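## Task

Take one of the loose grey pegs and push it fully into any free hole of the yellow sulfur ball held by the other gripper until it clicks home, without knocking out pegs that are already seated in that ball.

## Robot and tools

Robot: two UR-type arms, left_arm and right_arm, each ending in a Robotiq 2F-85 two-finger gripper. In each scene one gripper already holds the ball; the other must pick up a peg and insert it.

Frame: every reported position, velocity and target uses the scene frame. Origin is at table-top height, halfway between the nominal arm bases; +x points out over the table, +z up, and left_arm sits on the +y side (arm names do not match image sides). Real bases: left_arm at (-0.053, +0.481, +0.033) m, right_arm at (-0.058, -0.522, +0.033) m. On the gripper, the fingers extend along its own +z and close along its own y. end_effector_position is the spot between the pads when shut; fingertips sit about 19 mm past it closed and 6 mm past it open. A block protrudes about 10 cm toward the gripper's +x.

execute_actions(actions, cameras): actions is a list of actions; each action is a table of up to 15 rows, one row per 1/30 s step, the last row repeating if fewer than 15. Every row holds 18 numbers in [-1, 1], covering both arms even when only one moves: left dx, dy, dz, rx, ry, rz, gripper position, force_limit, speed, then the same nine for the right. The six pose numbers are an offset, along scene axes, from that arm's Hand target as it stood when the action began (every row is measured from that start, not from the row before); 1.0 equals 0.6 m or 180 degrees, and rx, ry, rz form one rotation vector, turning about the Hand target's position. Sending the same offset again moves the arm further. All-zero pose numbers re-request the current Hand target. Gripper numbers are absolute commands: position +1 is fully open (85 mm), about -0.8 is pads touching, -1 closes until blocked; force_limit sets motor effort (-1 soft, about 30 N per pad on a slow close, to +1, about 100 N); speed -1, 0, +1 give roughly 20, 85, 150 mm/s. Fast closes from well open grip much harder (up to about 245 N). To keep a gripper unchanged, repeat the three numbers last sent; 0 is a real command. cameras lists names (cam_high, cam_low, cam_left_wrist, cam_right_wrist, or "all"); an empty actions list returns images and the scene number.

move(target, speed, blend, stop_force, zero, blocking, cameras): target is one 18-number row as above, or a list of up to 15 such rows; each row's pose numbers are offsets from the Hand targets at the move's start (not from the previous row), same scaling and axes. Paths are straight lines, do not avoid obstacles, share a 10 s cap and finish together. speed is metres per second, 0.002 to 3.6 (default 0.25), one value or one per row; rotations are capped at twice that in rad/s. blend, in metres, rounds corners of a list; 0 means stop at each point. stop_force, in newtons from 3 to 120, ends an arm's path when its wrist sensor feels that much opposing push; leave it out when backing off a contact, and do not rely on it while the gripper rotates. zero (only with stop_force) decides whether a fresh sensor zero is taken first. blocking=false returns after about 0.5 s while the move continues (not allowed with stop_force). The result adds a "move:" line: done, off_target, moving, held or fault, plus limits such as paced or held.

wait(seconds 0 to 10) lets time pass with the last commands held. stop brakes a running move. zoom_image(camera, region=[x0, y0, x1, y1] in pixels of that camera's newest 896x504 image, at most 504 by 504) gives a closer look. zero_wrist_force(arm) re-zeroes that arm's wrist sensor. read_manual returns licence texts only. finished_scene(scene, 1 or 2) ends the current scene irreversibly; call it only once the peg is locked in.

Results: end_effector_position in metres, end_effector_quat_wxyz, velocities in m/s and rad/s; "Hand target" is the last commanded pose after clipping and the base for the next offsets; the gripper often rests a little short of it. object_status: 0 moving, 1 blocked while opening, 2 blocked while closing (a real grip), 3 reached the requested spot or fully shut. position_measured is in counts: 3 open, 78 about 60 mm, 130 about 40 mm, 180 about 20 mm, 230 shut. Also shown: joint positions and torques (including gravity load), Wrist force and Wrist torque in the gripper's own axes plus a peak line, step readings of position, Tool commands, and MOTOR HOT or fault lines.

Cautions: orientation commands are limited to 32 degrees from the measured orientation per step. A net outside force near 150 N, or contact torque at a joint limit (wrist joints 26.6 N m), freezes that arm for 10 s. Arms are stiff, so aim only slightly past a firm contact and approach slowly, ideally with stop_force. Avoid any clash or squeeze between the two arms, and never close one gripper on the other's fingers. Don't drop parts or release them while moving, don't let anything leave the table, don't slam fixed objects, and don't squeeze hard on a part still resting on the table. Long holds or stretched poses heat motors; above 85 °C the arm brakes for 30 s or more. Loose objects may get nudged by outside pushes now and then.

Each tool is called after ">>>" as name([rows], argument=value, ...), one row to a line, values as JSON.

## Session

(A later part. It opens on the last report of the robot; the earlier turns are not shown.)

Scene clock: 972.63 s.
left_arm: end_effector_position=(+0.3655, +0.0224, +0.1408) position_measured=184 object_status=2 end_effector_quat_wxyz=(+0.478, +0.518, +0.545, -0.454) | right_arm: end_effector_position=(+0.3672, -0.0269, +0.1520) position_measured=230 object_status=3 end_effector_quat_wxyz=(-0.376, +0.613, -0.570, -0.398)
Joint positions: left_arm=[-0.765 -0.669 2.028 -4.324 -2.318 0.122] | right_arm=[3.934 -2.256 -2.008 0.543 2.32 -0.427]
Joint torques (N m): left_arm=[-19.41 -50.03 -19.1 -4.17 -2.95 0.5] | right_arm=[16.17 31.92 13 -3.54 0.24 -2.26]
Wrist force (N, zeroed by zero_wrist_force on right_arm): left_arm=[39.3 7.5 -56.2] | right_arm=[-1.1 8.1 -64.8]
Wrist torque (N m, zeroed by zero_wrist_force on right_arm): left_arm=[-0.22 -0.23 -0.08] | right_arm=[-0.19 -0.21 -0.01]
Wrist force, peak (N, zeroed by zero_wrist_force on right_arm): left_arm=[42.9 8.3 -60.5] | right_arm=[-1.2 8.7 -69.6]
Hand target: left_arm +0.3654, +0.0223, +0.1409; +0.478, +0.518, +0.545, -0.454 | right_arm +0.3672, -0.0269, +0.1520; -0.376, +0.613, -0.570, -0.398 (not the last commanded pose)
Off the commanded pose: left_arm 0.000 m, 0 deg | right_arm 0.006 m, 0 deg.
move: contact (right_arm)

>>> move(target=[0,0,0,0,0,0,-1,1,0.7,0.0018,-0.0268,0.0117,0,0,0,-0.82,-1,-1], speed=0.04)

>>> move(target=[0,0,0,0,0,0,-1,1,0.7,0,0,0,0,0,0,-0.5,0,-1])

>>> move(target=[0,0,0,0,0,0,-1,1,0.7,-0.0021,0.031,-0.0136,0,0,0,-0.5,0,-1], speed=0.03, stop_force=8, cameras=["cam_right_wrist"])

>>> zoom_image(camera="cam_right_wrist", region=[430, 220, 540, 330])

Scene clock: 984.87 s.
left_arm: end_effector_position=(+0.3654, +0.0223, +0.1409) position_measured=184 object_status=2 end_effector_quat_wxyz=(+0.478, +0.518, +0.545, -0.454) | right_arm: end_effector_position=(+0.3682, -0.0429, +0.1590) position_measured=230 object_status=3 end_effector_quat_wxyz=(-0.376, +0.613, -0.570, -0.398)
Joint positions: left_arm=[-0.766 -0.669 2.028 -4.324 -2.318 0.122] | right_arm=[3.909 -2.228 -2.033 0.527 2.341 -0.446]
Joint torques (N m): left_arm=[13.26 -48.56 3.91 -0.67 0.61 0.43] | right_arm=[-8.04 47.14 5.57 1.27 2.83 -2.45]
Wrist force (N, zeroed by zero_wrist_force on right_arm): left_arm=[0.4 -1.2 -0.1] | right_arm=[0.0 0.0 0.2]
Wrist torque (N m, zeroed by zero_wrist_force on right_arm): left_arm=[-0.19 -0.07 0.00] | right_arm=[0.01 -0.01 0.21]
Wrist force, peak (N, zeroed by zero_wrist_force on right_arm): left_arm=[40.0 7.9 -56.5] | right_arm=[-1.2 8.4 -65.0]
Hand target: left_arm +0.3654, +0.0223, +0.1409; +0.478, +0.518, +0.545, -0.454 | right_arm +0.3682, -0.0430, +0.1590; -0.376, +0.613, -0.570, -0.398
Off the commanded pose: left_arm 0.000 m, 0 deg | right_arm 0.000 m, 0 deg.
move: done

Scene clock: 985.90 s.
left_arm: end_effector_position=(+0.3654, +0.0223, +0.1409) position_measured=184 object_status=2 end_effector_quat_wxyz=(+0.478, +0.518, +0.545, -0.454) | right_arm: end_effector_position=(+0.3682, -0.0430, +0.1590) position_measured=192 object_status=0 end_effector_quat_wxyz=(-0.376, +0.613, -0.570, -0.398)
Joint positions: left_arm=[-0.765 -0.669 2.028 -4.324 -2.318 0.122] | right_arm=[3.909 -2.228 -2.033 0.527 2.341 -0.446]
Joint torques (N m): left_arm=[13.19 -44.06 7.44 -0.58 0.75 0.44] | right_arm=[-8.95 46.11 5.75 1.26 2.58 -2.35]
Wrist force (N, zeroed by zero_wrist_force on right_arm): left_arm=[0.4 -1.2 -0.2] | right_arm=[0.1 0.1 0.0]
Wrist torque (N m, zeroed by zero_wrist_force on right_arm): left_arm=[-0.18 -0.07 0.00] | right_arm=[0.02 -0.01 0.21]
Wrist force, peak (N, zeroed by zero_wrist_force on right_arm): left_arm=[0.6 -1.2 -0.4] | right_arm=[-0.1 0.2 0.2]
Hand target: left_arm +0.3654, +0.0223, +0.1409; +0.478, +0.518, +0.545, -0.454 | right_arm +0.3682, -0.0430, +0.1590; -0.376, +0.613, -0.570, -0.398
Off the commanded pose: left_arm 0.000 m, 0 deg | right_arm 0.000 m, 0 deg.
move: done

Scene clock: 987.50 s.
left_arm: end_effector_position=(+0.3654, +0.0223, +0.1409) position_measured=184 object_status=2 end_effector_quat_wxyz=(+0.478, +0.518, +0.545, -0.454) | right_arm: end_effector_position=(+0.3670, -0.0244, +0.1509) position_measured=192 object_status=3 end_effector_quat_wxyz=(-0.376, +0.613, -0.570, -0.398)
Joint positions: left_arm=[-0.765 -0.669 2.028 -4.324 -2.318 0.122] | right_arm=[3.937 -2.26 -2.004 0.545 2.317 -0.424]
Joint torques (N m): left_arm=[12.35 -36.54 6.74 -0.79 0.51 0.36] | right_arm=[7.91 33.45 23.03 4.81 -0.49 2.26]
Wrist force (N, zeroed by zero_wrist_force on right_arm): left_arm=[0.2 -1.2 -0.3] | right_arm=[0.0 -0.1 0.0]
Wrist torque (N m, zeroed by zero_wrist_force on right_arm): left_arm=[-0.18 -0.04 0.00] | right_arm=[-0.01 -0.01 0.00]
Wrist force, peak (N, zeroed by zero_wrist_force on right_arm): left_arm=[0.5 -1.5 -0.3] | right_arm=[0.6 -0.2 -0.5]
Hand target: left_arm +0.3654, +0.0223, +0.1409; +0.478, +0.518, +0.545, -0.454 | right_arm +0.3670, -0.0244, +0.1508; -0.376, +0.613, -0.570, -0.398
Off the commanded pose: left_arm 0.000 m, 0 deg | right_arm 0.000 m, 0 deg.
move: done
camera_calibration:
cam_right_wrist: T_world_to_cam=[[-0.997143, -0.0751753, 0.00734769, 0.369023], [0.00186744, 0.0727117, 0.997351, -0.122161], [-0.0755104, 0.994516, -0.0723636, 0.184736], [0, 0, 0, 1]] pos_world=[0.382147, -0.147099, 0.132494]
Images, in order (width x height): cam_right_wrist 896x504.

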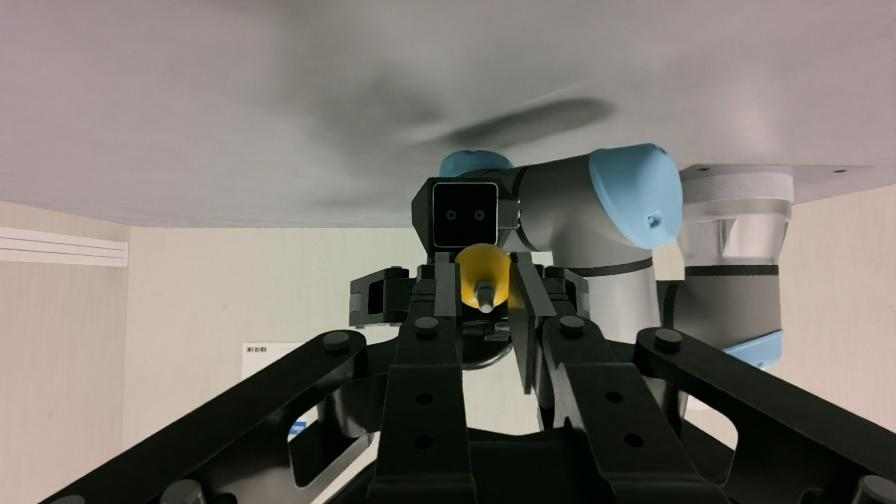

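Scaled by 4.582.

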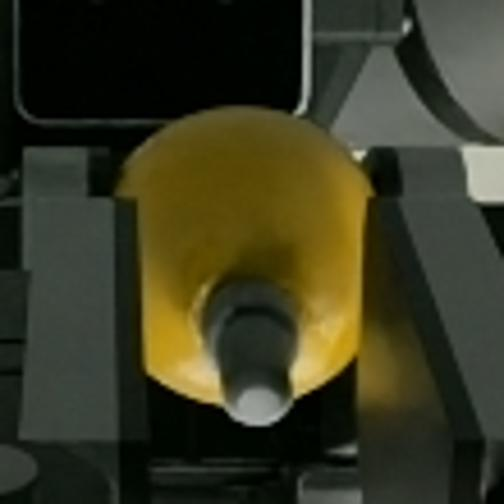

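>>> move(target=[0,0,0,0,0,0,-1,1,0.7,0,0,0,0,0,0,-1,0,-1])

>>> move(target=[0,0,0,0,0,0,-1,1,0.7,0.0003,-0.0045,0.002,0,0,0,-1,0,-1], speed=0.003, stop_force=9, zero=false)

>>> move(target=[0,0,0,0,0,0,-1,1,0.7,0.0002,-0.003,0.0013,0,0,0,-1,0,-1], speed=0.003, stop_force=18, zero=false)

Scene clock: 995.13 s.
left_arm: end_effector_position=(+0.3655, +0.0224, +0.1408) position_measured=184 object_status=2 end_effector_quat_wxyz=(+0.478, +0.518, +0.545, -0.454) | right_arm: end_effector_position=(+0.3670, -0.0244, +0.1509) position_measured=228 object_status=0 end_effector_quat_wxyz=(-0.376, +0.613, -0.570, -0.398)
Joint positions: left_arm=[-0.765 -0.669 2.028 -4.324 -2.317 0.122] | right_arm=[3.937 -2.26 -2.004 0.545 2.317 -0.424]
Joint torques (N m): left_arm=[2.12 -33.87 5.65 -2.02 -2.47 0.45] | right_arm=[0.86 33.99 24.44 3.82 -0.47 2.26]
Wrist force (N, zeroed by zero_wrist_force on right_arm): left_arm=[4.6 3.2 -6.8] | right_arm=[0.8 4.5 -7.1]
Wrist torque (N m, zeroed by zero_wrist_force on right_arm): left_arm=[-0.32 -0.08 -0.03] | right_arm=[-0.10 -0.03 -0.01]
Wrist force, peak (N, zeroed by zero_wrist_force on right_arm): left_arm=[4.8 2.9 -7.0] | right_arm=[0.1 4.5 -7.6]
Hand target: left_arm +0.3654, +0.0223, +0.1409; +0.478, +0.518, +0.545, -0.454 | right_arm +0.3670, -0.0244, +0.1508; -0.376, +0.613, -0.570, -0.398
Off the commanded pose: left_arm 0.000 m, 0 deg | right_arm 0.000 m, 0 deg.
move: done

Scene clock: 996.47 s.
left_arm: end_effector_position=(+0.3654, +0.0224, +0.1409) position_measured=184 object_status=2 end_effector_quat_wxyz=(+0.478, +0.518, +0.545, -0.454) | right_arm: end_effector_position=(+0.3670, -0.0248, +0.1510) position_measured=228 object_status=2 end_effector_quat_wxyz=(-0.376, +0.613, -0.570, -0.398)
Joint positions: left_arm=[-0.765 -0.669 2.028 -4.324 -2.318 0.122] | right_arm=[3.937 -2.26 -2.005 0.545 2.317 -0.425]
Joint torques (N m): left_arm=[-12.56 -33.42 -1.16 -3.24 -1.57 0.5] | right_arm=[4.63 36.01 23.7 5.53 -0.89 2.4]
Wrist force (N, zeroed by zero_wrist_force on right_arm): left_arm=[-5.0 1.5 6.2] | right_arm=[0.2 2.5 7.3]
Wrist torque (N m, zeroed by zero_wrist_force on right_arm): left_arm=[-0.25 -0.01 -0.01] | right_arm=[-0.05 0.04 0.08]
Wrist force, peak (N, zeroed by zero_wrist_force on right_arm): left_arm=[-7.2 0.6 9.9] | right_arm=[0.5 1.7 11.8]
Hand target: left_arm +0.3654, +0.0223, +0.1409; +0.478, +0.518, +0.545, -0.454 | right_arm +0.3670, -0.0248, +0.1510; -0.376, +0.613, -0.570, -0.398 (not the last commanded pose)
Off the commanded pose: left_arm 0.000 m, 0 deg | right_arm 0.003 m, 0 deg.
move: contact (right_arm)

Scene clock: 997.80 s.
left_arm: end_effector_position=(+0.3654, +0.0223, +0.1409) position_measured=184 object_status=2 end_effector_quat_wxyz=(+0.478, +0.518, +0.545, -0.454) | right_arm: end_effector_position=(+0.3671, -0.0266, +0.1518) position_measured=228 object_status=2 end_effector_quat_wxyz=(-0.376, +0.613, -0.570, -0.398)
Joint positions: left_arm=[-0.765 -0.669 2.028 -4.324 -2.318 0.122] | right_arm=[3.934 -2.257 -2.007 0.543 2.32 -0.427]
Joint torques (N m): left_arm=[-1.49 -33.22 -5.73 -0.79 -0.14 0.46] | right_arm=[-9.02 46.98 5.21 1.36 2.22 -2.27]
Wrist force (N, zeroed by zero_wrist_force on right_arm): left_arm=[0.5 -0.5 -0.2] | right_arm=[-0.1 0.8 -0.2]
Wrist torque (N m, zeroed by zero_wrist_force on right_arm): left_arm=[-0.20 -0.07 0.00] | right_arm=[0.00 -0.01 0.21]
Wrist force, peak (N, zeroed by zero_wrist_force on right_arm): left_arm=[-8.1 1.0 10.5] | right_arm=[0.6 2.0 12.4]
Hand target: left_arm +0.3654, +0.0223, +0.1409; +0.478, +0.518, +0.545, -0.454 | right_arm +0.3671, -0.0266, +0.1518; -0.376, +0.613, -0.570, -0.398
Off the commanded pose: left_arm 0.000 m, 0 deg | right_arm 0.000 m, 0 deg.
move: done

>>> move([
  [0,0,0,0,0,0,-1,1,0.7,0.007,-0.1,0.044,0,0,0,-1,0,-1],
  [0,0,0,0,0,0,-1,1,0.7,0,-0.06,0.18,-0.368,-0.025,0,-1,0,-1],
  [0,0,0,0,0,0,-1,1,0.7,0,0.05,0.09,-0.368,-0.025,0,-1,0,-1],
], speed=[0.1,0.2,0.12], cameras=["cam_right_wrist"])

>>> zoom_image(camera="cam_right_wrist", region=[370, 180, 530, 340])

Scene clock: 1032.70 s.
left_arm: end_effector_position=(+0.3654, +0.0223, +0.1409) position_measured=184 object_status=2 end_effector_quat_wxyz=(+0.478, +0.518, +0.545, -0.454) | right_arm: end_effector_position=(+0.3671, +0.0034, +0.2059) position_measured=228 object_status=2 end_effector_quat_wxyz=(-0.001, +0.733, -0.680, +0.001)
Joint positions: left_arm=[-0.765 -0.669 2.028 -4.324 -2.318 0.122] | right_arm=[4.226 -2.027 -1.412 -1.273 1.568 -0.555]
Joint torques (N m): left_arm=[12.85 -34.36 -12.96 -0.63 -0.15 0.31] | right_arm=[8.12 37.65 36.26 4.63 -1.14 2.3]
Wrist force (N, zeroed by zero_wrist_force on right_arm): left_arm=[0.4 -1.2 -0.5] | right_arm=[-1.3 -0.6 0.1]
Wrist torque (N m, zeroed by zero_wrist_force on right_arm): left_arm=[-0.18 -0.08 0.01] | right_arm=[-0.12 0.10 -0.05]
Wrist force, peak (N, zeroed by zero_wrist_force on right_arm): left_arm=[0.7 -1.2 -0.6] | right_arm=[-2.4 -0.2 0.5]
Hand target: left_arm +0.3654, +0.0223, +0.1409; +0.478, +0.518, +0.545, -0.454 | right_arm +0.3671, +0.0034, +0.2058; -0.001, +0.733, -0.680, +0.001
Off the commanded pose: left_arm 0.000 m, 0 deg | right_arm 0.000 m, 0 deg.
move: done
camera_calibration:
cam_right_wrist: T_world_to_cam=[[-0.997909, -0.0639006, 0.00972857, 0.370635], [-0.0570199, 0.941168, 0.333094, -0.0236845], [-0.0304411, 0.331842, -0.942844, 0.325912], [0, 0, 0, 1]] pos_world=[0.378431, -0.0621765, 0.311567]
Images, in order (width x height): cam_right_wrist 896x504.

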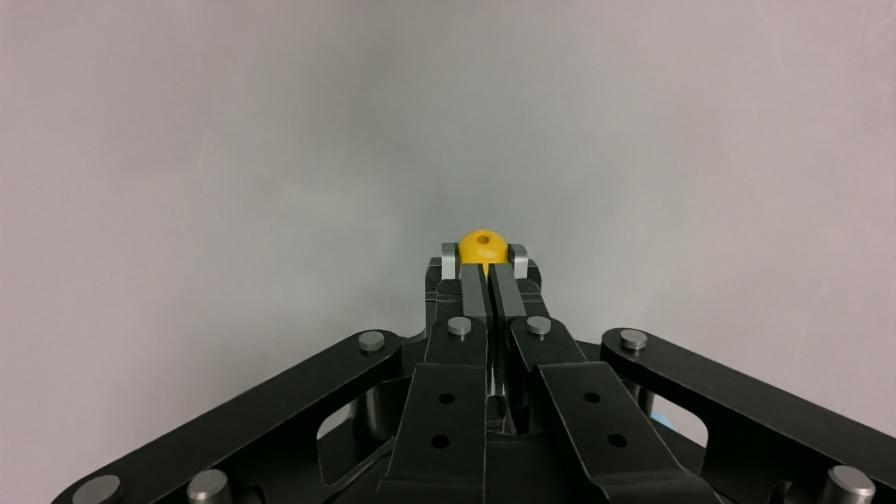

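Scaled by 3.150.

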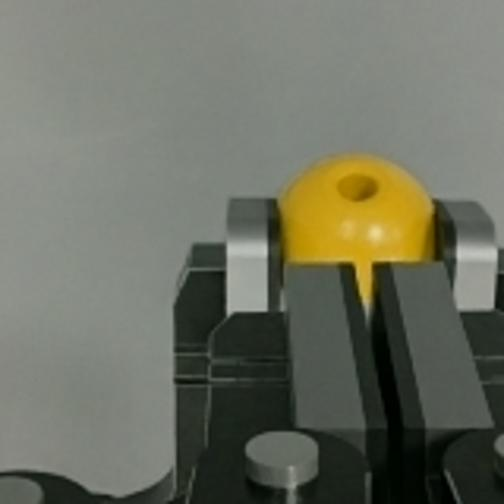

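>>> zoom_image(camera="cam_right_wrist", region=[430, 210, 540, 320])

>>> wait(seconds=0, cameras=["all"])

>>> zoom_image(camera="cam_high", region=[400, 150, 600, 300])

>>> zoom_image(camera="cam_low", region=[300, 140, 460, 230])

Scaled by 4.582.

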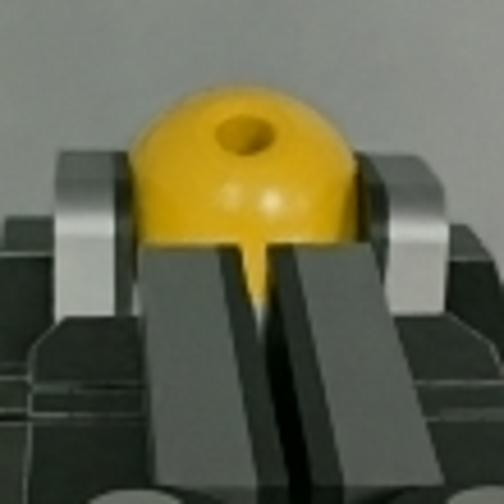

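Scene clock: 1038.73 s.
left_arm: end_effector_position=(+0.3654, +0.0223, +0.1409) position_measured=184 object_status=2 end_effector_quat_wxyz=(+0.478, +0.518, +0.545, -0.454) | right_arm: end_effector_position=(+0.3671, +0.0034, +0.2058) position_measured=228 object_status=2 end_effector_quat_wxyz=(-0.001, +0.733, -0.680, +0.001)
Joint positions: left_arm=[-0.765 -0.669 2.028 -4.324 -2.318 0.122] | right_arm=[4.226 -2.027 -1.411 -1.273 1.568 -0.555]
Joint torques (N m): left_arm=[13.06 -33.13 -13.41 -0.61 -0.05 0.03] | right_arm=[6.63 36.05 35.1 4.63 -0.15 2.4]
Wrist force (N, zeroed by zero_wrist_force on right_arm): left_arm=[0.3 -1.1 -0.3] | right_arm=[-1.3 -0.8 0.0]
Wrist torque (N m, zeroed by zero_wrist_force on right_arm): left_arm=[-0.17 -0.05 0.01] | right_arm=[-0.15 0.10 -0.05]
Wrist force, peak (N, zeroed by zero_wrist_force on right_arm): left_arm=[0.1 -1.4 -0.2] | right_arm=[-1.4 -0.7 0.2]
Hand target: left_arm +0.3654, +0.0223, +0.1409; +0.478, +0.518, +0.545, -0.454 | right_arm +0.3671, +0.0034, +0.2058; -0.001, +0.733, -0.680, +0.001
Tool commands: left_gripper/position=-1.0 left_gripper/force_limit=+1.0 left_gripper/speed=+0.7 right_gripper/position=-1.0 right_gripper/force_limit=+0.0 right_gripper/speed=-1.0
Off the commanded pose: left_arm 0.000 m, 0 deg | right_arm 0.000 m, 0 deg.
camera_calibration:
cam_left_wrist: T_world_to_cam=[[0.997322, 0.072103, 0.0122072, -0.363149], [-0.0287028, 0.232421, 0.972192, -0.117541], [0.0672607, -0.969939, 0.233868, 0.0931666], [0, 0, 0, 1]] pos_world=[0.352537, 0.143869, 0.0969171]
cam_right_wrist: T_world_to_cam=[[-0.997909, -0.0639006, 0.00972857, 0.370635], [-0.0570199, 0.941168, 0.333094, -0.0236845], [-0.0304411, 0.331842, -0.942844, 0.325912], [0, 0, 0, 1]] pos_world=[0.378431, -0.0621765, 0.311567]

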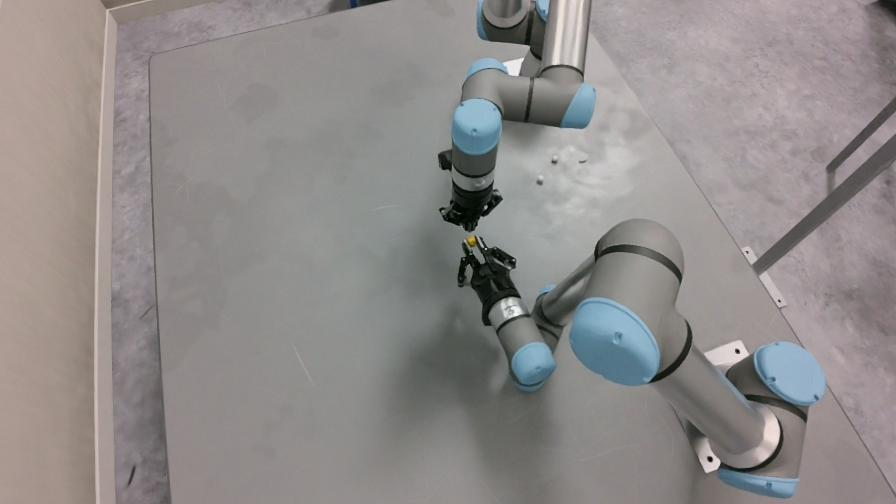

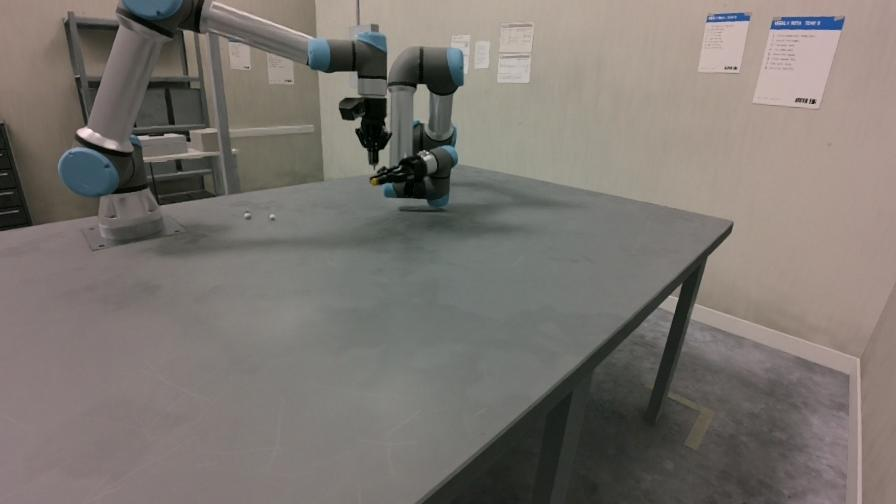

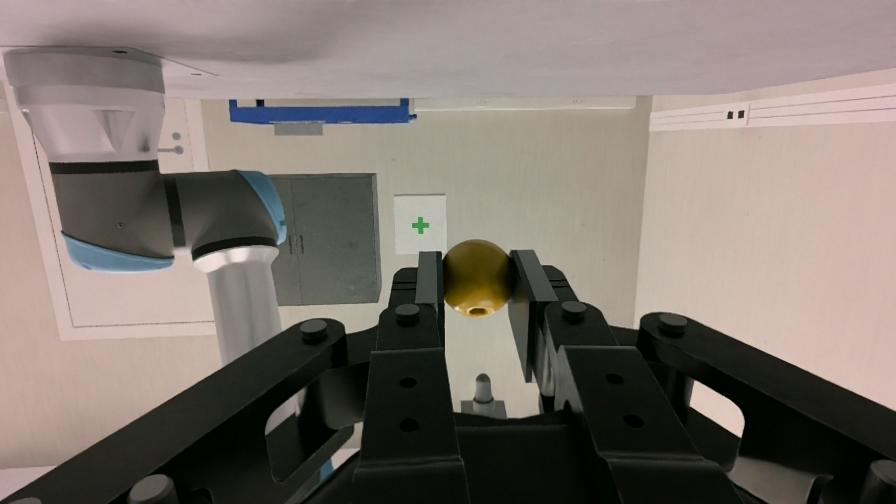

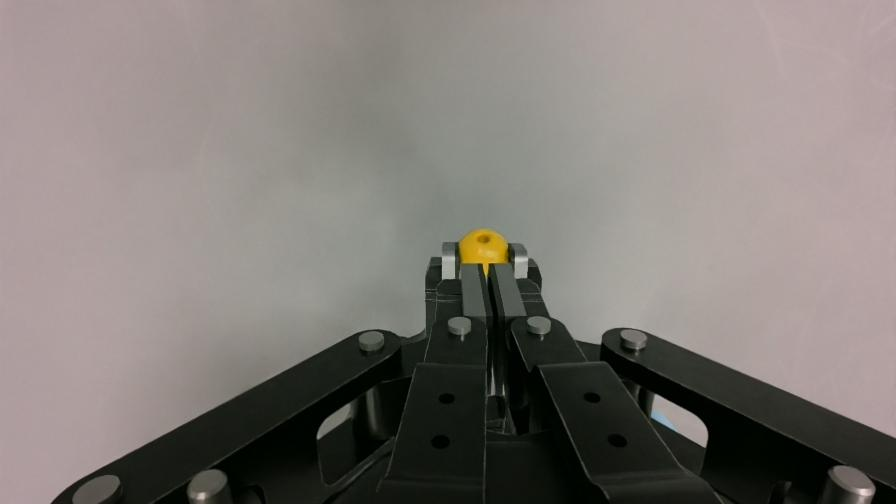

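Scaled by 2.520.

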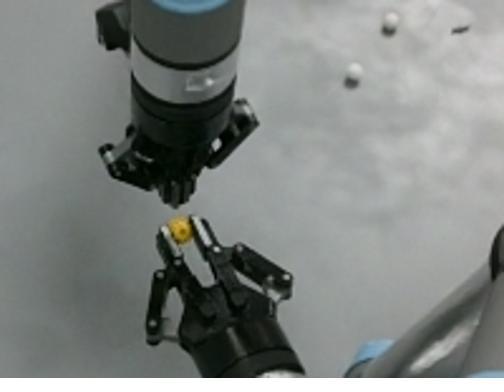

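Scaled by 3.150.

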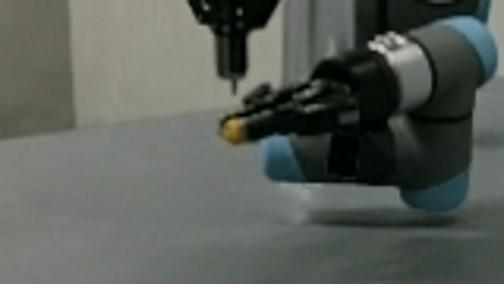

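>>> zoom_image(camera="cam_left_wrist", region=[430, 340, 540, 450])

>>> zoom_image(camera="cam_left_wrist", region=[420, 220, 540, 340])

Scaled by 4.582.

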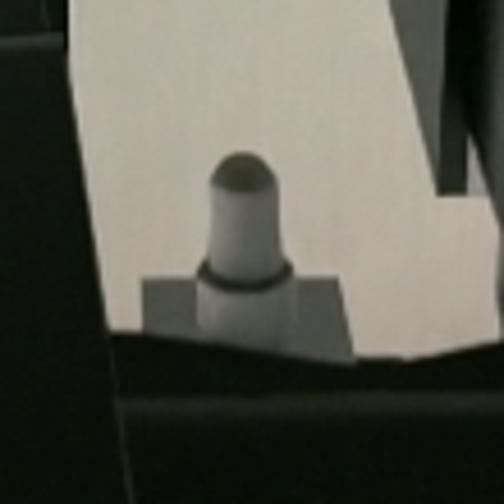

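Scaled by 4.200.

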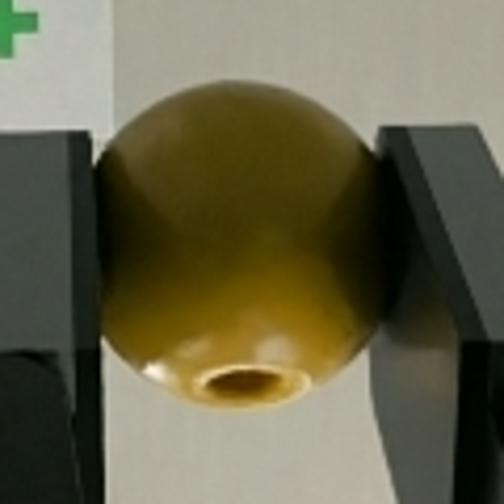

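>>> move([
  [0,0,0,0,0,0,-1,1,0.7,0,-0.03,0.03,0,0,0,-1,0,-1],
  [0,0,0,0,0,0,-1,1,0.7,0,-0.12,0.0,0,0,0.5,-1,0,-1],
], speed=[0.1,0.2], cameras=["cam_left_wrist","cam_low"])

Scene clock: 1072.50 s.
left_arm: end_effector_position=(+0.3654, +0.0223, +0.1409) position_measured=184 object_status=2 end_effector_quat_wxyz=(+0.478, +0.518, +0.545, -0.454) | right_arm: end_effector_position=(+0.3671, -0.0686, +0.2058) position_measured=228 object_status=2 end_effector_quat_wxyz=(-0.001, +0.999, +0.037, +0.000)
Joint positions: left_arm=[-0.765 -0.669 2.028 -4.324 -2.318 0.122] | right_arm=[4.17 -1.902 -1.591 -1.216 1.572 -2.182]
Joint torques (N m): left_arm=[13.28 -33.38 -13.87 -1 -0.4 0.21] | right_arm=[-8.75 43.27 18.52 4.95 1.74 -2.31]
Wrist force (N, zeroed by zero_wrist_force on right_arm): left_arm=[0.5 -1.1 -0.3] | right_arm=[-1.2 -0.9 0.0]
Wrist torque (N m, zeroed by zero_wrist_force on right_arm): left_arm=[-0.17 -0.08 0.00] | right_arm=[-0.17 0.09 0.16]
Wrist force, peak (N, zeroed by zero_wrist_force on right_arm): left_arm=[0.6 -1.4 -0.3] | right_arm=[-2.1 -0.6 -0.1]
Hand target: left_arm +0.3654, +0.0223, +0.1409; +0.478, +0.518, +0.545, -0.454 | right_arm +0.3671, -0.0686, +0.2058; -0.001, +0.999, +0.037, +0.000
Off the commanded pose: left_arm 0.000 m, 0 deg | right_arm 0.000 m, 0 deg.
move: done
camera_calibration:
cam_left_wrist: T_world_to_cam=[[0.997322, 0.072103, 0.0122072, -0.363149], [-0.0287028, 0.232421, 0.972192, -0.117541], [0.0672607, -0.969939, 0.233868, 0.0931666], [0, 0, 0, 1]] pos_world=[0.352537, 0.143869, 0.0969171]
Images, in order (width x height): cam_low 896x504, cam_left_wrist 896x504.

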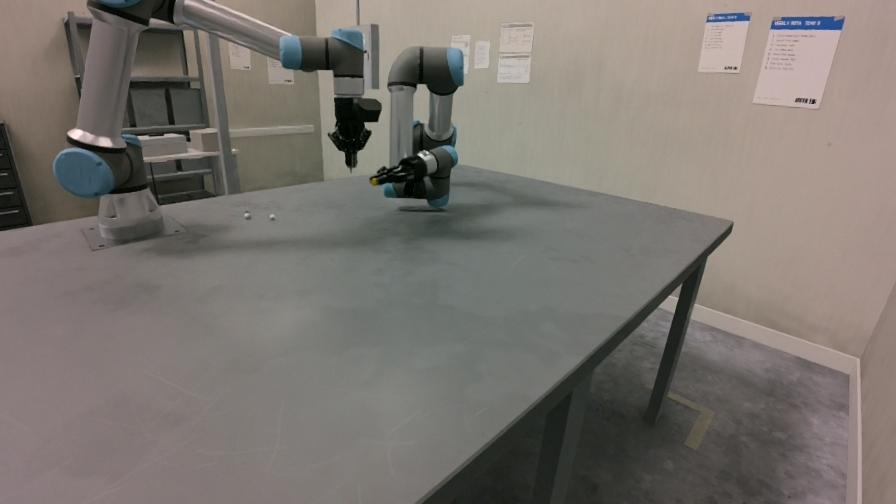

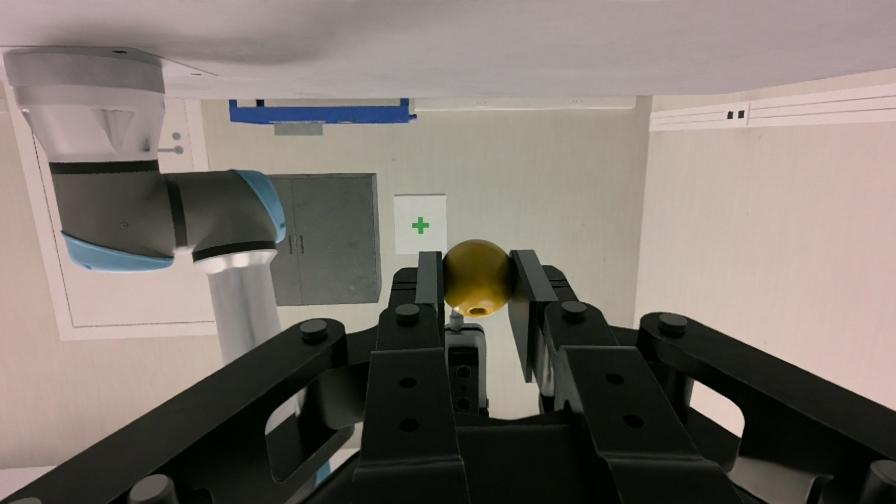

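>>> zoom_image(camera="cam_left_wrist", region=[420, 290, 540, 410])

>>> zoom_image(camera="cam_low", region=[320, 120, 400, 190])

Scaled by 4.200.

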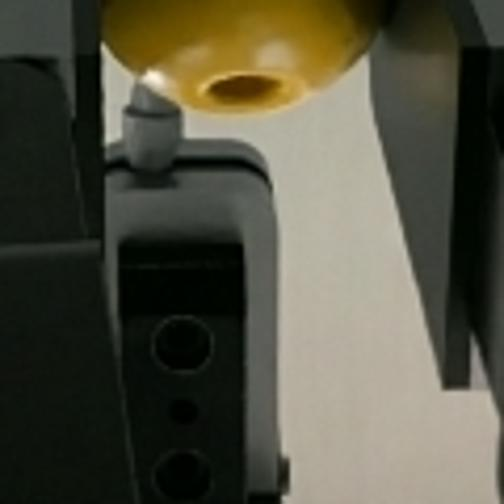

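Scaled by 6.300.

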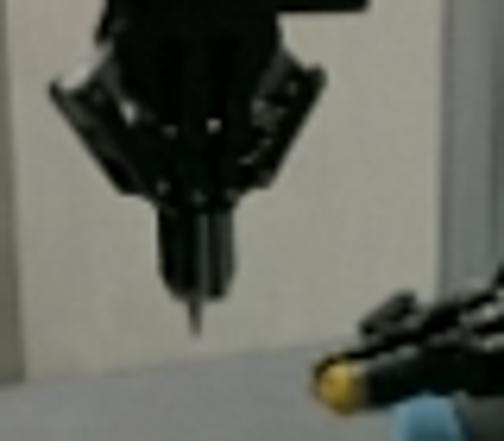

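>>> move(target=[0,0,0,0,0,0,-1,1,0.7,0.035,0,0.03,0,0,0,-1,0,-1], speed=0.15, cameras=["cam_left_wrist"])

>>> zoom_image(camera="cam_left_wrist", region=[450, 310, 550, 410])

Scene clock: 1094.97 s.
left_arm: end_effector_position=(+0.3654, +0.0223, +0.1409) position_measured=184 object_status=2 end_effector_quat_wxyz=(+0.478, +0.518, +0.545, -0.454) | right_arm: end_effector_position=(+0.3881, -0.0686, +0.2238) position_measured=228 object_status=2 end_effector_quat_wxyz=(-0.001, +0.999, +0.037, +0.000)
Joint positions: left_arm=[-0.765 -0.669 2.028 -4.324 -2.318 0.122] | right_arm=[4.141 -1.922 -1.516 -1.272 1.572 -2.211]
Joint torques (N m): left_arm=[12.2 -33.29 -12.8 -0.53 -0.3 0.19] | right_arm=[-9.35 32.01 36.26 0.75 1.24 -2.31]
Wrist force (N, zeroed by zero_wrist_force on right_arm): left_arm=[0.4 -0.8 -0.2] | right_arm=[-1.1 -0.7 -0.1]
Wrist torque (N m, zeroed by zero_wrist_force on right_arm): left_arm=[-0.12 -0.08 0.00] | right_arm=[-0.14 0.07 0.15]
Wrist force, peak (N, zeroed by zero_wrist_force on right_arm): left_arm=[0.4 -1.5 -0.4] | right_arm=[-1.7 -0.8 0.2]
Hand target: left_arm +0.3654, +0.0223, +0.1409; +0.478, +0.518, +0.545, -0.454 | right_arm +0.3881, -0.0686, +0.2238; -0.001, +0.999, +0.037, +0.000
Off the commanded pose: left_arm 0.000 m, 0 deg | right_arm 0.000 m, 0 deg.
move: done
camera_calibration:
cam_left_wrist: T_world_to_cam=[[0.997322, 0.072103, 0.0122072, -0.363149], [-0.0287028, 0.232421, 0.972192, -0.117541], [0.0672607, -0.969939, 0.233868, 0.0931666], [0, 0, 0, 1]] pos_world=[0.352537, 0.143869, 0.0969171]
Images, in order (width x height): cam_left_wrist 896x504.

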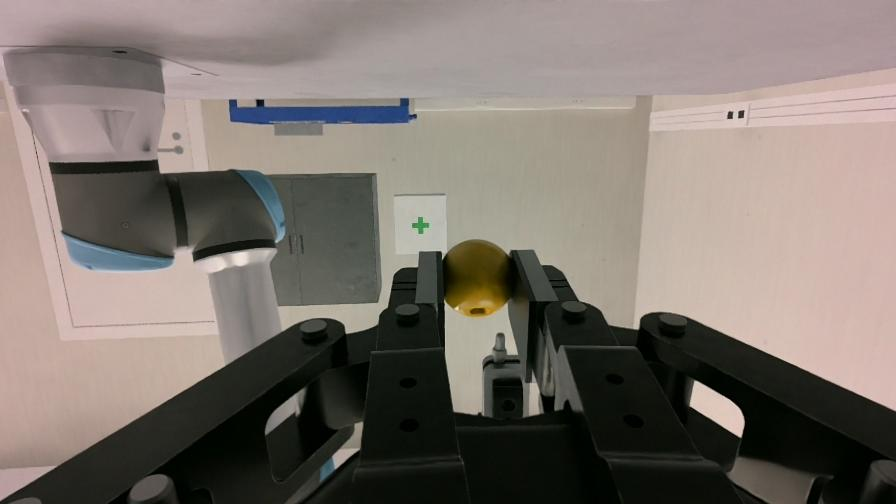

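Scaled by 5.040.

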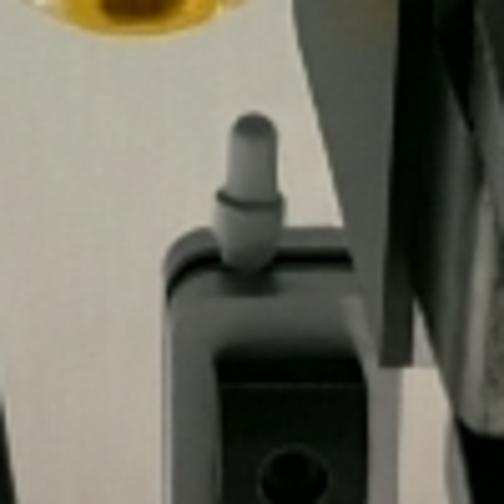

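>>> move(target=[0,0,0,0,0,0,-1,1,0.7,-0.03,-0.07,0.03,0,0,-0.5,-1,0,-1], speed=0.2)

Scene clock: 1137.27 s.
left_arm: end_effector_position=(+0.3654, +0.0223, +0.1409) position_measured=184 object_status=2 end_effector_quat_wxyz=(+0.478, +0.518, +0.545, -0.454) | right_arm: end_effector_position=(+0.3702, -0.1106, +0.2418) position_measured=228 object_status=2 end_effector_quat_wxyz=(-0.001, +0.733, -0.680, +0.001)
Joint positions: left_arm=[-0.765 -0.669 2.028 -4.324 -2.318 0.122] | right_arm=[4.129 -1.813 -1.613 -1.286 1.568 -0.652]
Joint torques (N m): left_arm=[12.66 -34.07 -13.81 -0.61 -0.3 -0.02] | right_arm=[8.41 40.99 18.22 1.26 -1.15 2.47]
Wrist force (N, zeroed by zero_wrist_force on right_arm): left_arm=[0.5 -1.1 -0.2] | right_arm=[-1.2 -0.7 0.1]
Wrist torque (N m, zeroed by zero_wrist_force on right_arm): left_arm=[-0.16 -0.08 0.00] | right_arm=[-0.12 0.08 -0.05]
Wrist force, peak (N, zeroed by zero_wrist_force on right_arm): left_arm=[0.4 -1.4 -0.5] | right_arm=[-1.4 -0.8 0.0]
Hand target: left_arm +0.3654, +0.0223, +0.1409; +0.478, +0.518, +0.545, -0.454 | right_arm +0.3701, -0.1106, +0.2418; -0.001, +0.733, -0.680, +0.001
Off the commanded pose: left_arm 0.000 m, 0 deg | right_arm 0.000 m, 0 deg.
move: done

>>> move([
  [0,0,0,0,0,0,-1,1,0.7,0.0065,0.026,-0.0697,0.3417,0.0275,0.0075,-1,0,-1],
  [0,0,0,0,0,0,-1,1,0.7,0.0022,0.0903,-0.1143,0.3417,0.0275,0.0075,-1,0,-1],
], speed=[0.2,0.08], cameras=["cam_right_wrist","cam_left_wrist"])

>>> zoom_image(camera="cam_right_wrist", region=[420, 180, 560, 320])

>>> zoom_image(camera="cam_left_wrist", region=[420, 220, 540, 340])

Scene clock: 1149.57 s.
left_arm: end_effector_position=(+0.3654, +0.0223, +0.1409) position_measured=184 object_status=2 end_effector_quat_wxyz=(+0.478, +0.518, +0.545, -0.454) | right_arm: end_effector_position=(+0.3714, -0.0564, +0.1733) position_measured=228 object_status=2 end_effector_quat_wxyz=(-0.347, +0.636, -0.576, -0.377)
Joint positions: left_arm=[-0.765 -0.669 2.028 -4.324 -2.318 0.122] | right_arm=[3.891 -2.128 -2.044 0.313 2.336 -0.553]
Joint torques (N m): left_arm=[13.07 -34.66 -13.04 -0.68 -0.52 0.12] | right_arm=[7.66 33.54 26.66 5.05 0 2.5]
Wrist force (N, zeroed by zero_wrist_force on right_arm): left_arm=[0.7 -0.9 -0.4] | right_arm=[0.0 0.1 -0.1]
Wrist torque (N m, zeroed by zero_wrist_force on right_arm): left_arm=[-0.13 -0.11 0.00] | right_arm=[0.03 -0.02 0.00]
Wrist force, peak (N, zeroed by zero_wrist_force on right_arm): left_arm=[0.6 -1.4 -0.4] | right_arm=[-1.9 -0.4 -0.3]
Hand target: left_arm +0.3654, +0.0223, +0.1409; +0.478, +0.518, +0.545, -0.454 | right_arm +0.3714, -0.0564, +0.1732; -0.347, +0.636, -0.576, -0.377
Off the commanded pose: left_arm 0.000 m, 0 deg | right_arm 0.000 m, 0 deg.
move: done
camera_calibration:
cam_left_wrist: T_world_to_cam=[[0.997322, 0.072103, 0.0122072, -0.363149], [-0.0287028, 0.232421, 0.972192, -0.117541], [0.0672607, -0.969939, 0.233868, 0.0931666], [0, 0, 0, 1]] pos_world=[0.352537, 0.143869, 0.0969171]
cam_right_wrist: T_world_to_cam=[[-0.994939, -0.100204, 0.0074986, 0.368654], [-0.00802714, 0.153644, 0.988094, -0.132359], [-0.100163, 0.983032, -0.153671, 0.241081], [0, 0, 0, 1]] pos_world=[0.389873, -0.179714, 0.165065]
Images, in order (width x height): cam_left_wrist 896x504, cam_right_wrist 896x504.

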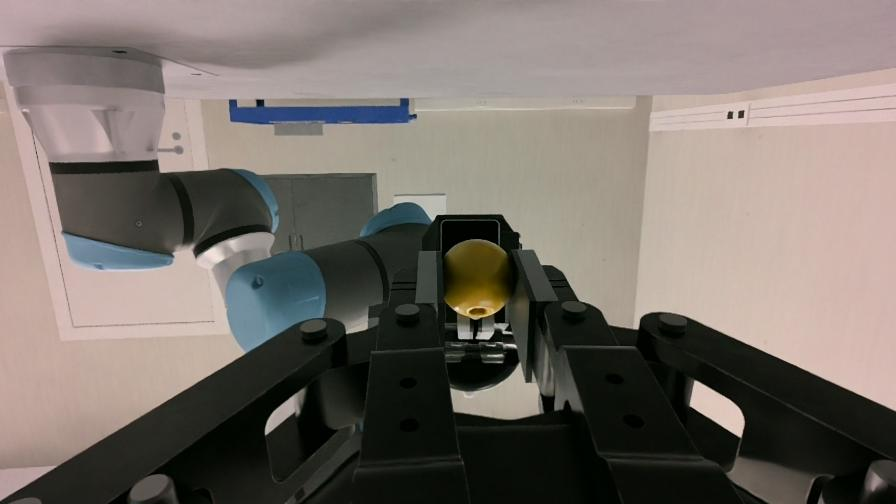

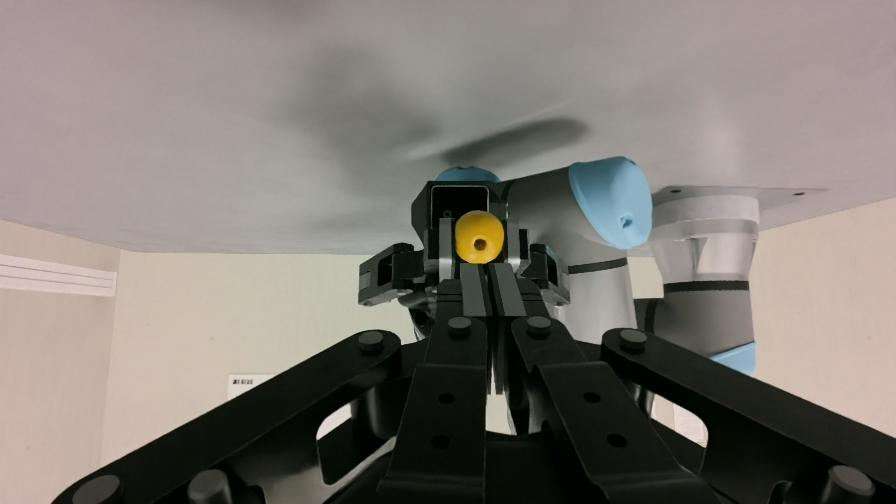

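Scaled by 3.600.

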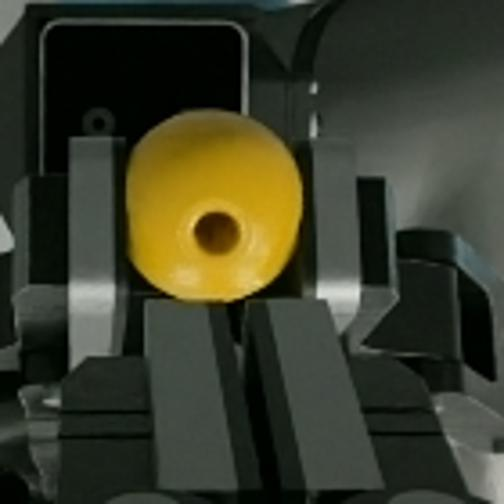

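Scaled by 4.200.

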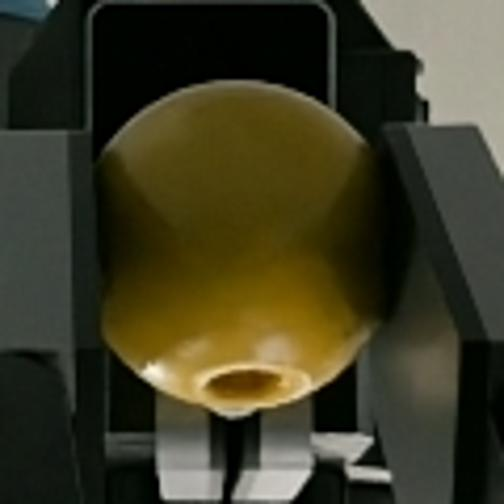

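>>> zoom_image(camera="cam_right_wrist", region=[450, 205, 510, 265])

>>> zoom_image(camera="cam_left_wrist", region=[455, 290, 505, 330])

Scaled by 8.400.

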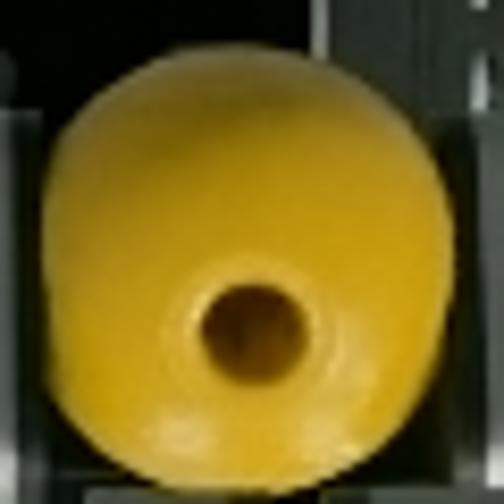

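Scaled by 10.080.

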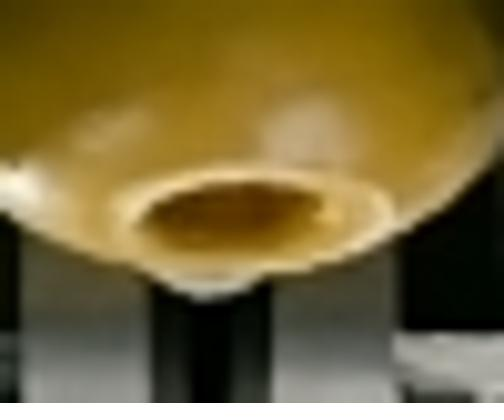

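>>> move(target=[0,0,0,0,0,0,-1,1,0.7,-0.0025,0.0333,-0.0277,0.0272,0.0016,0,-1,0,-1], speed=0.05, cameras=["cam_right_wrist","cam_left_wrist"])

>>> zoom_image(camera="cam_right_wrist", region=[440, 210, 540, 310])

>>> zoom_image(camera="cam_left_wrist", region=[430, 230, 530, 330])

Scene clock: 1202.23 s.
left_arm: end_effector_position=(+0.3654, +0.0223, +0.1409) position_measured=184 object_status=2 end_effector_quat_wxyz=(+0.478, +0.518, +0.545, -0.454) | right_arm: end_effector_position=(+0.3699, -0.0364, +0.1566) position_measured=228 object_status=2 end_effector_quat_wxyz=(-0.373, +0.620, -0.561, -0.403)
Joint positions: left_arm=[-0.765 -0.669 2.028 -4.324 -2.318 0.122] | right_arm=[3.908 -2.245 -2.006 0.508 2.363 -0.466]
Joint torques (N m): left_arm=[12.41 -32.95 -12.82 -0.92 -0.32 0] | right_arm=[7.93 34.55 22.74 4.52 2.74 2.39]
Wrist force (N, zeroed by zero_wrist_force on right_arm): left_arm=[0.3 -1.1 -0.4] | right_arm=[0.0 -0.2 -0.2]
Wrist torque (N m, zeroed by zero_wrist_force on right_arm): left_arm=[-0.16 -0.05 0.01] | right_arm=[-0.02 0.00 0.00]
Wrist force, peak (N, zeroed by zero_wrist_force on right_arm): left_arm=[0.3 -1.5 -0.1] | right_arm=[-0.3 0.3 0.3]
Hand target: left_arm +0.3654, +0.0223, +0.1409; +0.478, +0.518, +0.545, -0.454 | right_arm +0.3699, -0.0364, +0.1566; -0.373, +0.620, -0.561, -0.403
Off the commanded pose: left_arm 0.000 m, 0 deg | right_arm 0.000 m, 0 deg.
move: done
camera_calibration:
cam_left_wrist: T_world_to_cam=[[0.997322, 0.072103, 0.0122072, -0.363149], [-0.0287028, 0.232421, 0.972192, -0.117541], [0.0672607, -0.969939, 0.233868, 0.0931666], [0, 0, 0, 1]] pos_world=[0.352537, 0.143869, 0.0969171]
cam_right_wrist: T_world_to_cam=[[-0.99491, -0.100693, 0.00392258, 0.369851], [-0.00302689, 0.0687711, 0.997628, -0.125497], [-0.100724, 0.992538, -0.0687258, 0.205971], [0, 0, 0, 1]] pos_world=[0.388335, -0.158563, 0.137904]
Images, in order (width x height): cam_left_wrist 896x504, cam_right_wrist 896x504.

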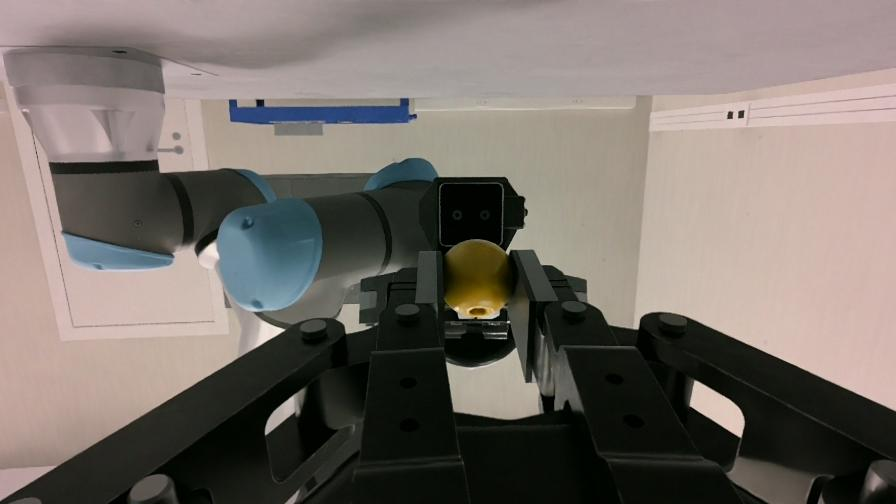

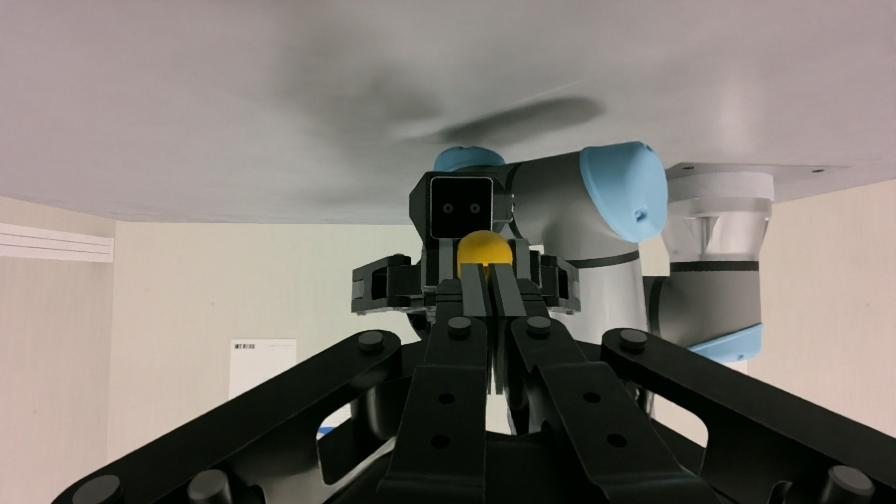

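Scaled by 5.040.

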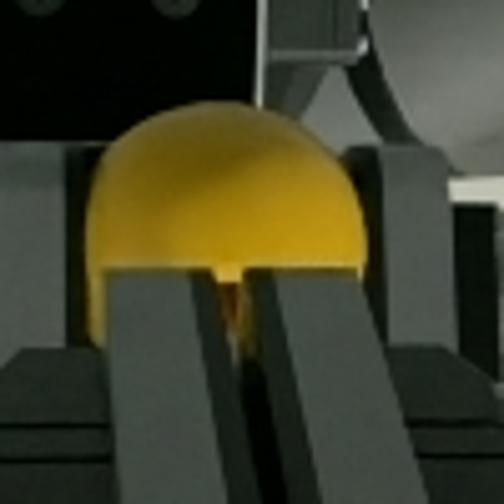

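Scaled by 5.040.

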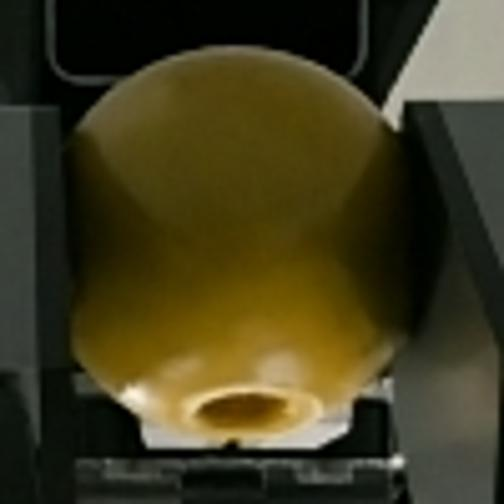

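>>> move(target=[0,0,0,0,0,0,-1,1,0.7,-0.0036,0.0299,-0.01435,0,0,0,-1,0,-1], speed=0.004, stop_force=4)

Scene clock: 1210.73 s.
left_arm: end_effector_position=(+0.3655, +0.0224, +0.1409) position_measured=184 object_status=2 end_effector_quat_wxyz=(+0.478, +0.518, +0.545, -0.454) | right_arm: end_effector_position=(+0.3688, -0.0267, +0.1519) position_measured=228 object_status=2 end_effector_quat_wxyz=(-0.373, +0.620, -0.561, -0.403)
Joint positions: left_arm=[-0.765 -0.669 2.028 -4.324 -2.318 0.122] | right_arm=[3.924 -2.263 -1.992 0.52 2.35 -0.454]
Joint torques (N m): left_arm=[0.68 -33.04 -12.08 -3.37 -0.45 -0.15] | right_arm=[-8.94 47.11 6.89 1.62 1.63 -2.25]
Wrist force (N, zeroed by zero_wrist_force on right_arm): left_arm=[1.6 3.0 -2.3] | right_arm=[0.2 4.2 -1.7]
Wrist torque (N m, zeroed by zero_wrist_force on right_arm): left_arm=[-0.29 -0.10 -0.02] | right_arm=[-0.12 0.01 -0.01]
Wrist force, peak (N, zeroed by zero_wrist_force on right_arm): left_arm=[3.9 3.7 -5.0] | right_arm=[-0.3 5.3 -4.9]
Hand target: left_arm +0.3654, +0.0223, +0.1409; +0.478, +0.518, +0.545, -0.454 | right_arm +0.3688, -0.0267, +0.1519; -0.373, +0.620, -0.561, -0.403 (not the last commanded pose)
Off the commanded pose: left_arm 0.000 m, 0 deg | right_arm 0.009 m, 0 deg.
move: contact (right_arm)

>>> move(target=[0,0,0,0,0,0,-1,1,0.7,-0.0006,0,0,0,0,0,-1,0,-1], speed=0.004)

>>> move(target=[0,0,0,0,0,0,-1,1,0.7,-0.0018,0.0149,-0.0072,0,0,0,-1,0,-1], speed=0.004, stop_force=8, zero=false)

Scene clock: 1216.80 s.
left_arm: end_effector_position=(+0.3654, +0.0223, +0.1409) position_measured=184 object_status=2 end_effector_quat_wxyz=(+0.478, +0.518, +0.545, -0.454) | right_arm: end_effector_position=(+0.3684, -0.0267, +0.1519) position_measured=228 object_status=2 end_effector_quat_wxyz=(-0.373, +0.620, -0.561, -0.403)
Joint positions: left_arm=[-0.765 -0.669 2.028 -4.324 -2.318 0.122] | right_arm=[3.924 -2.262 -1.993 0.521 2.35 -0.453]
Joint torques (N m): left_arm=[-15.09 -33.63 -12.45 -3.34 -0.42 -0.14] | right_arm=[7.2 47.92 6.47 4.99 -1.14 2.34]
Wrist force (N, zeroed by zero_wrist_force on right_arm): left_arm=[-0.1 1.5 -0.7] | right_arm=[-0.3 2.6 -0.7]
Wrist torque (N m, zeroed by zero_wrist_force on right_arm): left_arm=[-0.22 -0.05 -0.01] | right_arm=[-0.06 0.01 -0.01]
Wrist force, peak (N, zeroed by zero_wrist_force on right_arm): left_arm=[1.8 3.1 -2.3] | right_arm=[0.3 4.4 -1.9]
Hand target: left_arm +0.3654, +0.0223, +0.1409; +0.478, +0.518, +0.545, -0.454 | right_arm +0.3684, -0.0267, +0.1519; -0.373, +0.620, -0.561, -0.403
Off the commanded pose: left_arm 0.000 m, 0 deg | right_arm 0.000 m, 0 deg.
move: done

Scene clock: 1218.20 s.
left_arm: end_effector_position=(+0.3654, +0.0223, +0.1409) position_measured=184 object_status=2 end_effector_quat_wxyz=(+0.478, +0.518, +0.545, -0.454) | right_arm: end_effector_position=(+0.3683, -0.0259, +0.1516) position_measured=228 object_status=2 end_effector_quat_wxyz=(-0.373, +0.620, -0.561, -0.403)
Joint positions: left_arm=[-0.765 -0.669 2.028 -4.324 -2.318 0.122] | right_arm=[3.925 -2.264 -1.992 0.521 2.349 -0.452]
Joint torques (N m): left_arm=[-15.09 -34.93 -14.76 -3.21 -0.72 -0.06] | right_arm=[-7.13 46.13 7.51 1.15 1.5 -2.19]
Wrist force (N, zeroed by zero_wrist_force on right_arm): left_arm=[4.0 3.3 -6.3] | right_arm=[0.1 4.8 -6.6]
Wrist torque (N m, zeroed by zero_wrist_force on right_arm): left_arm=[-0.32 -0.08 -0.03] | right_arm=[-0.11 -0.03 -0.01]
Wrist force, peak (N, zeroed by zero_wrist_force on right_arm): left_arm=[6.9 4.0 -9.3] | right_arm=[-0.6 5.7 -10.6]
Hand target: left_arm +0.3654, +0.0223, +0.1409; +0.478, +0.518, +0.545, -0.454 | right_arm +0.3683, -0.0259, +0.1516; -0.373, +0.620, -0.561, -0.403 (not the last commanded pose)
Off the commanded pose: left_arm 0.000 m, 0 deg | right_arm 0.009 m, 0 deg.
move: contact (right_arm)


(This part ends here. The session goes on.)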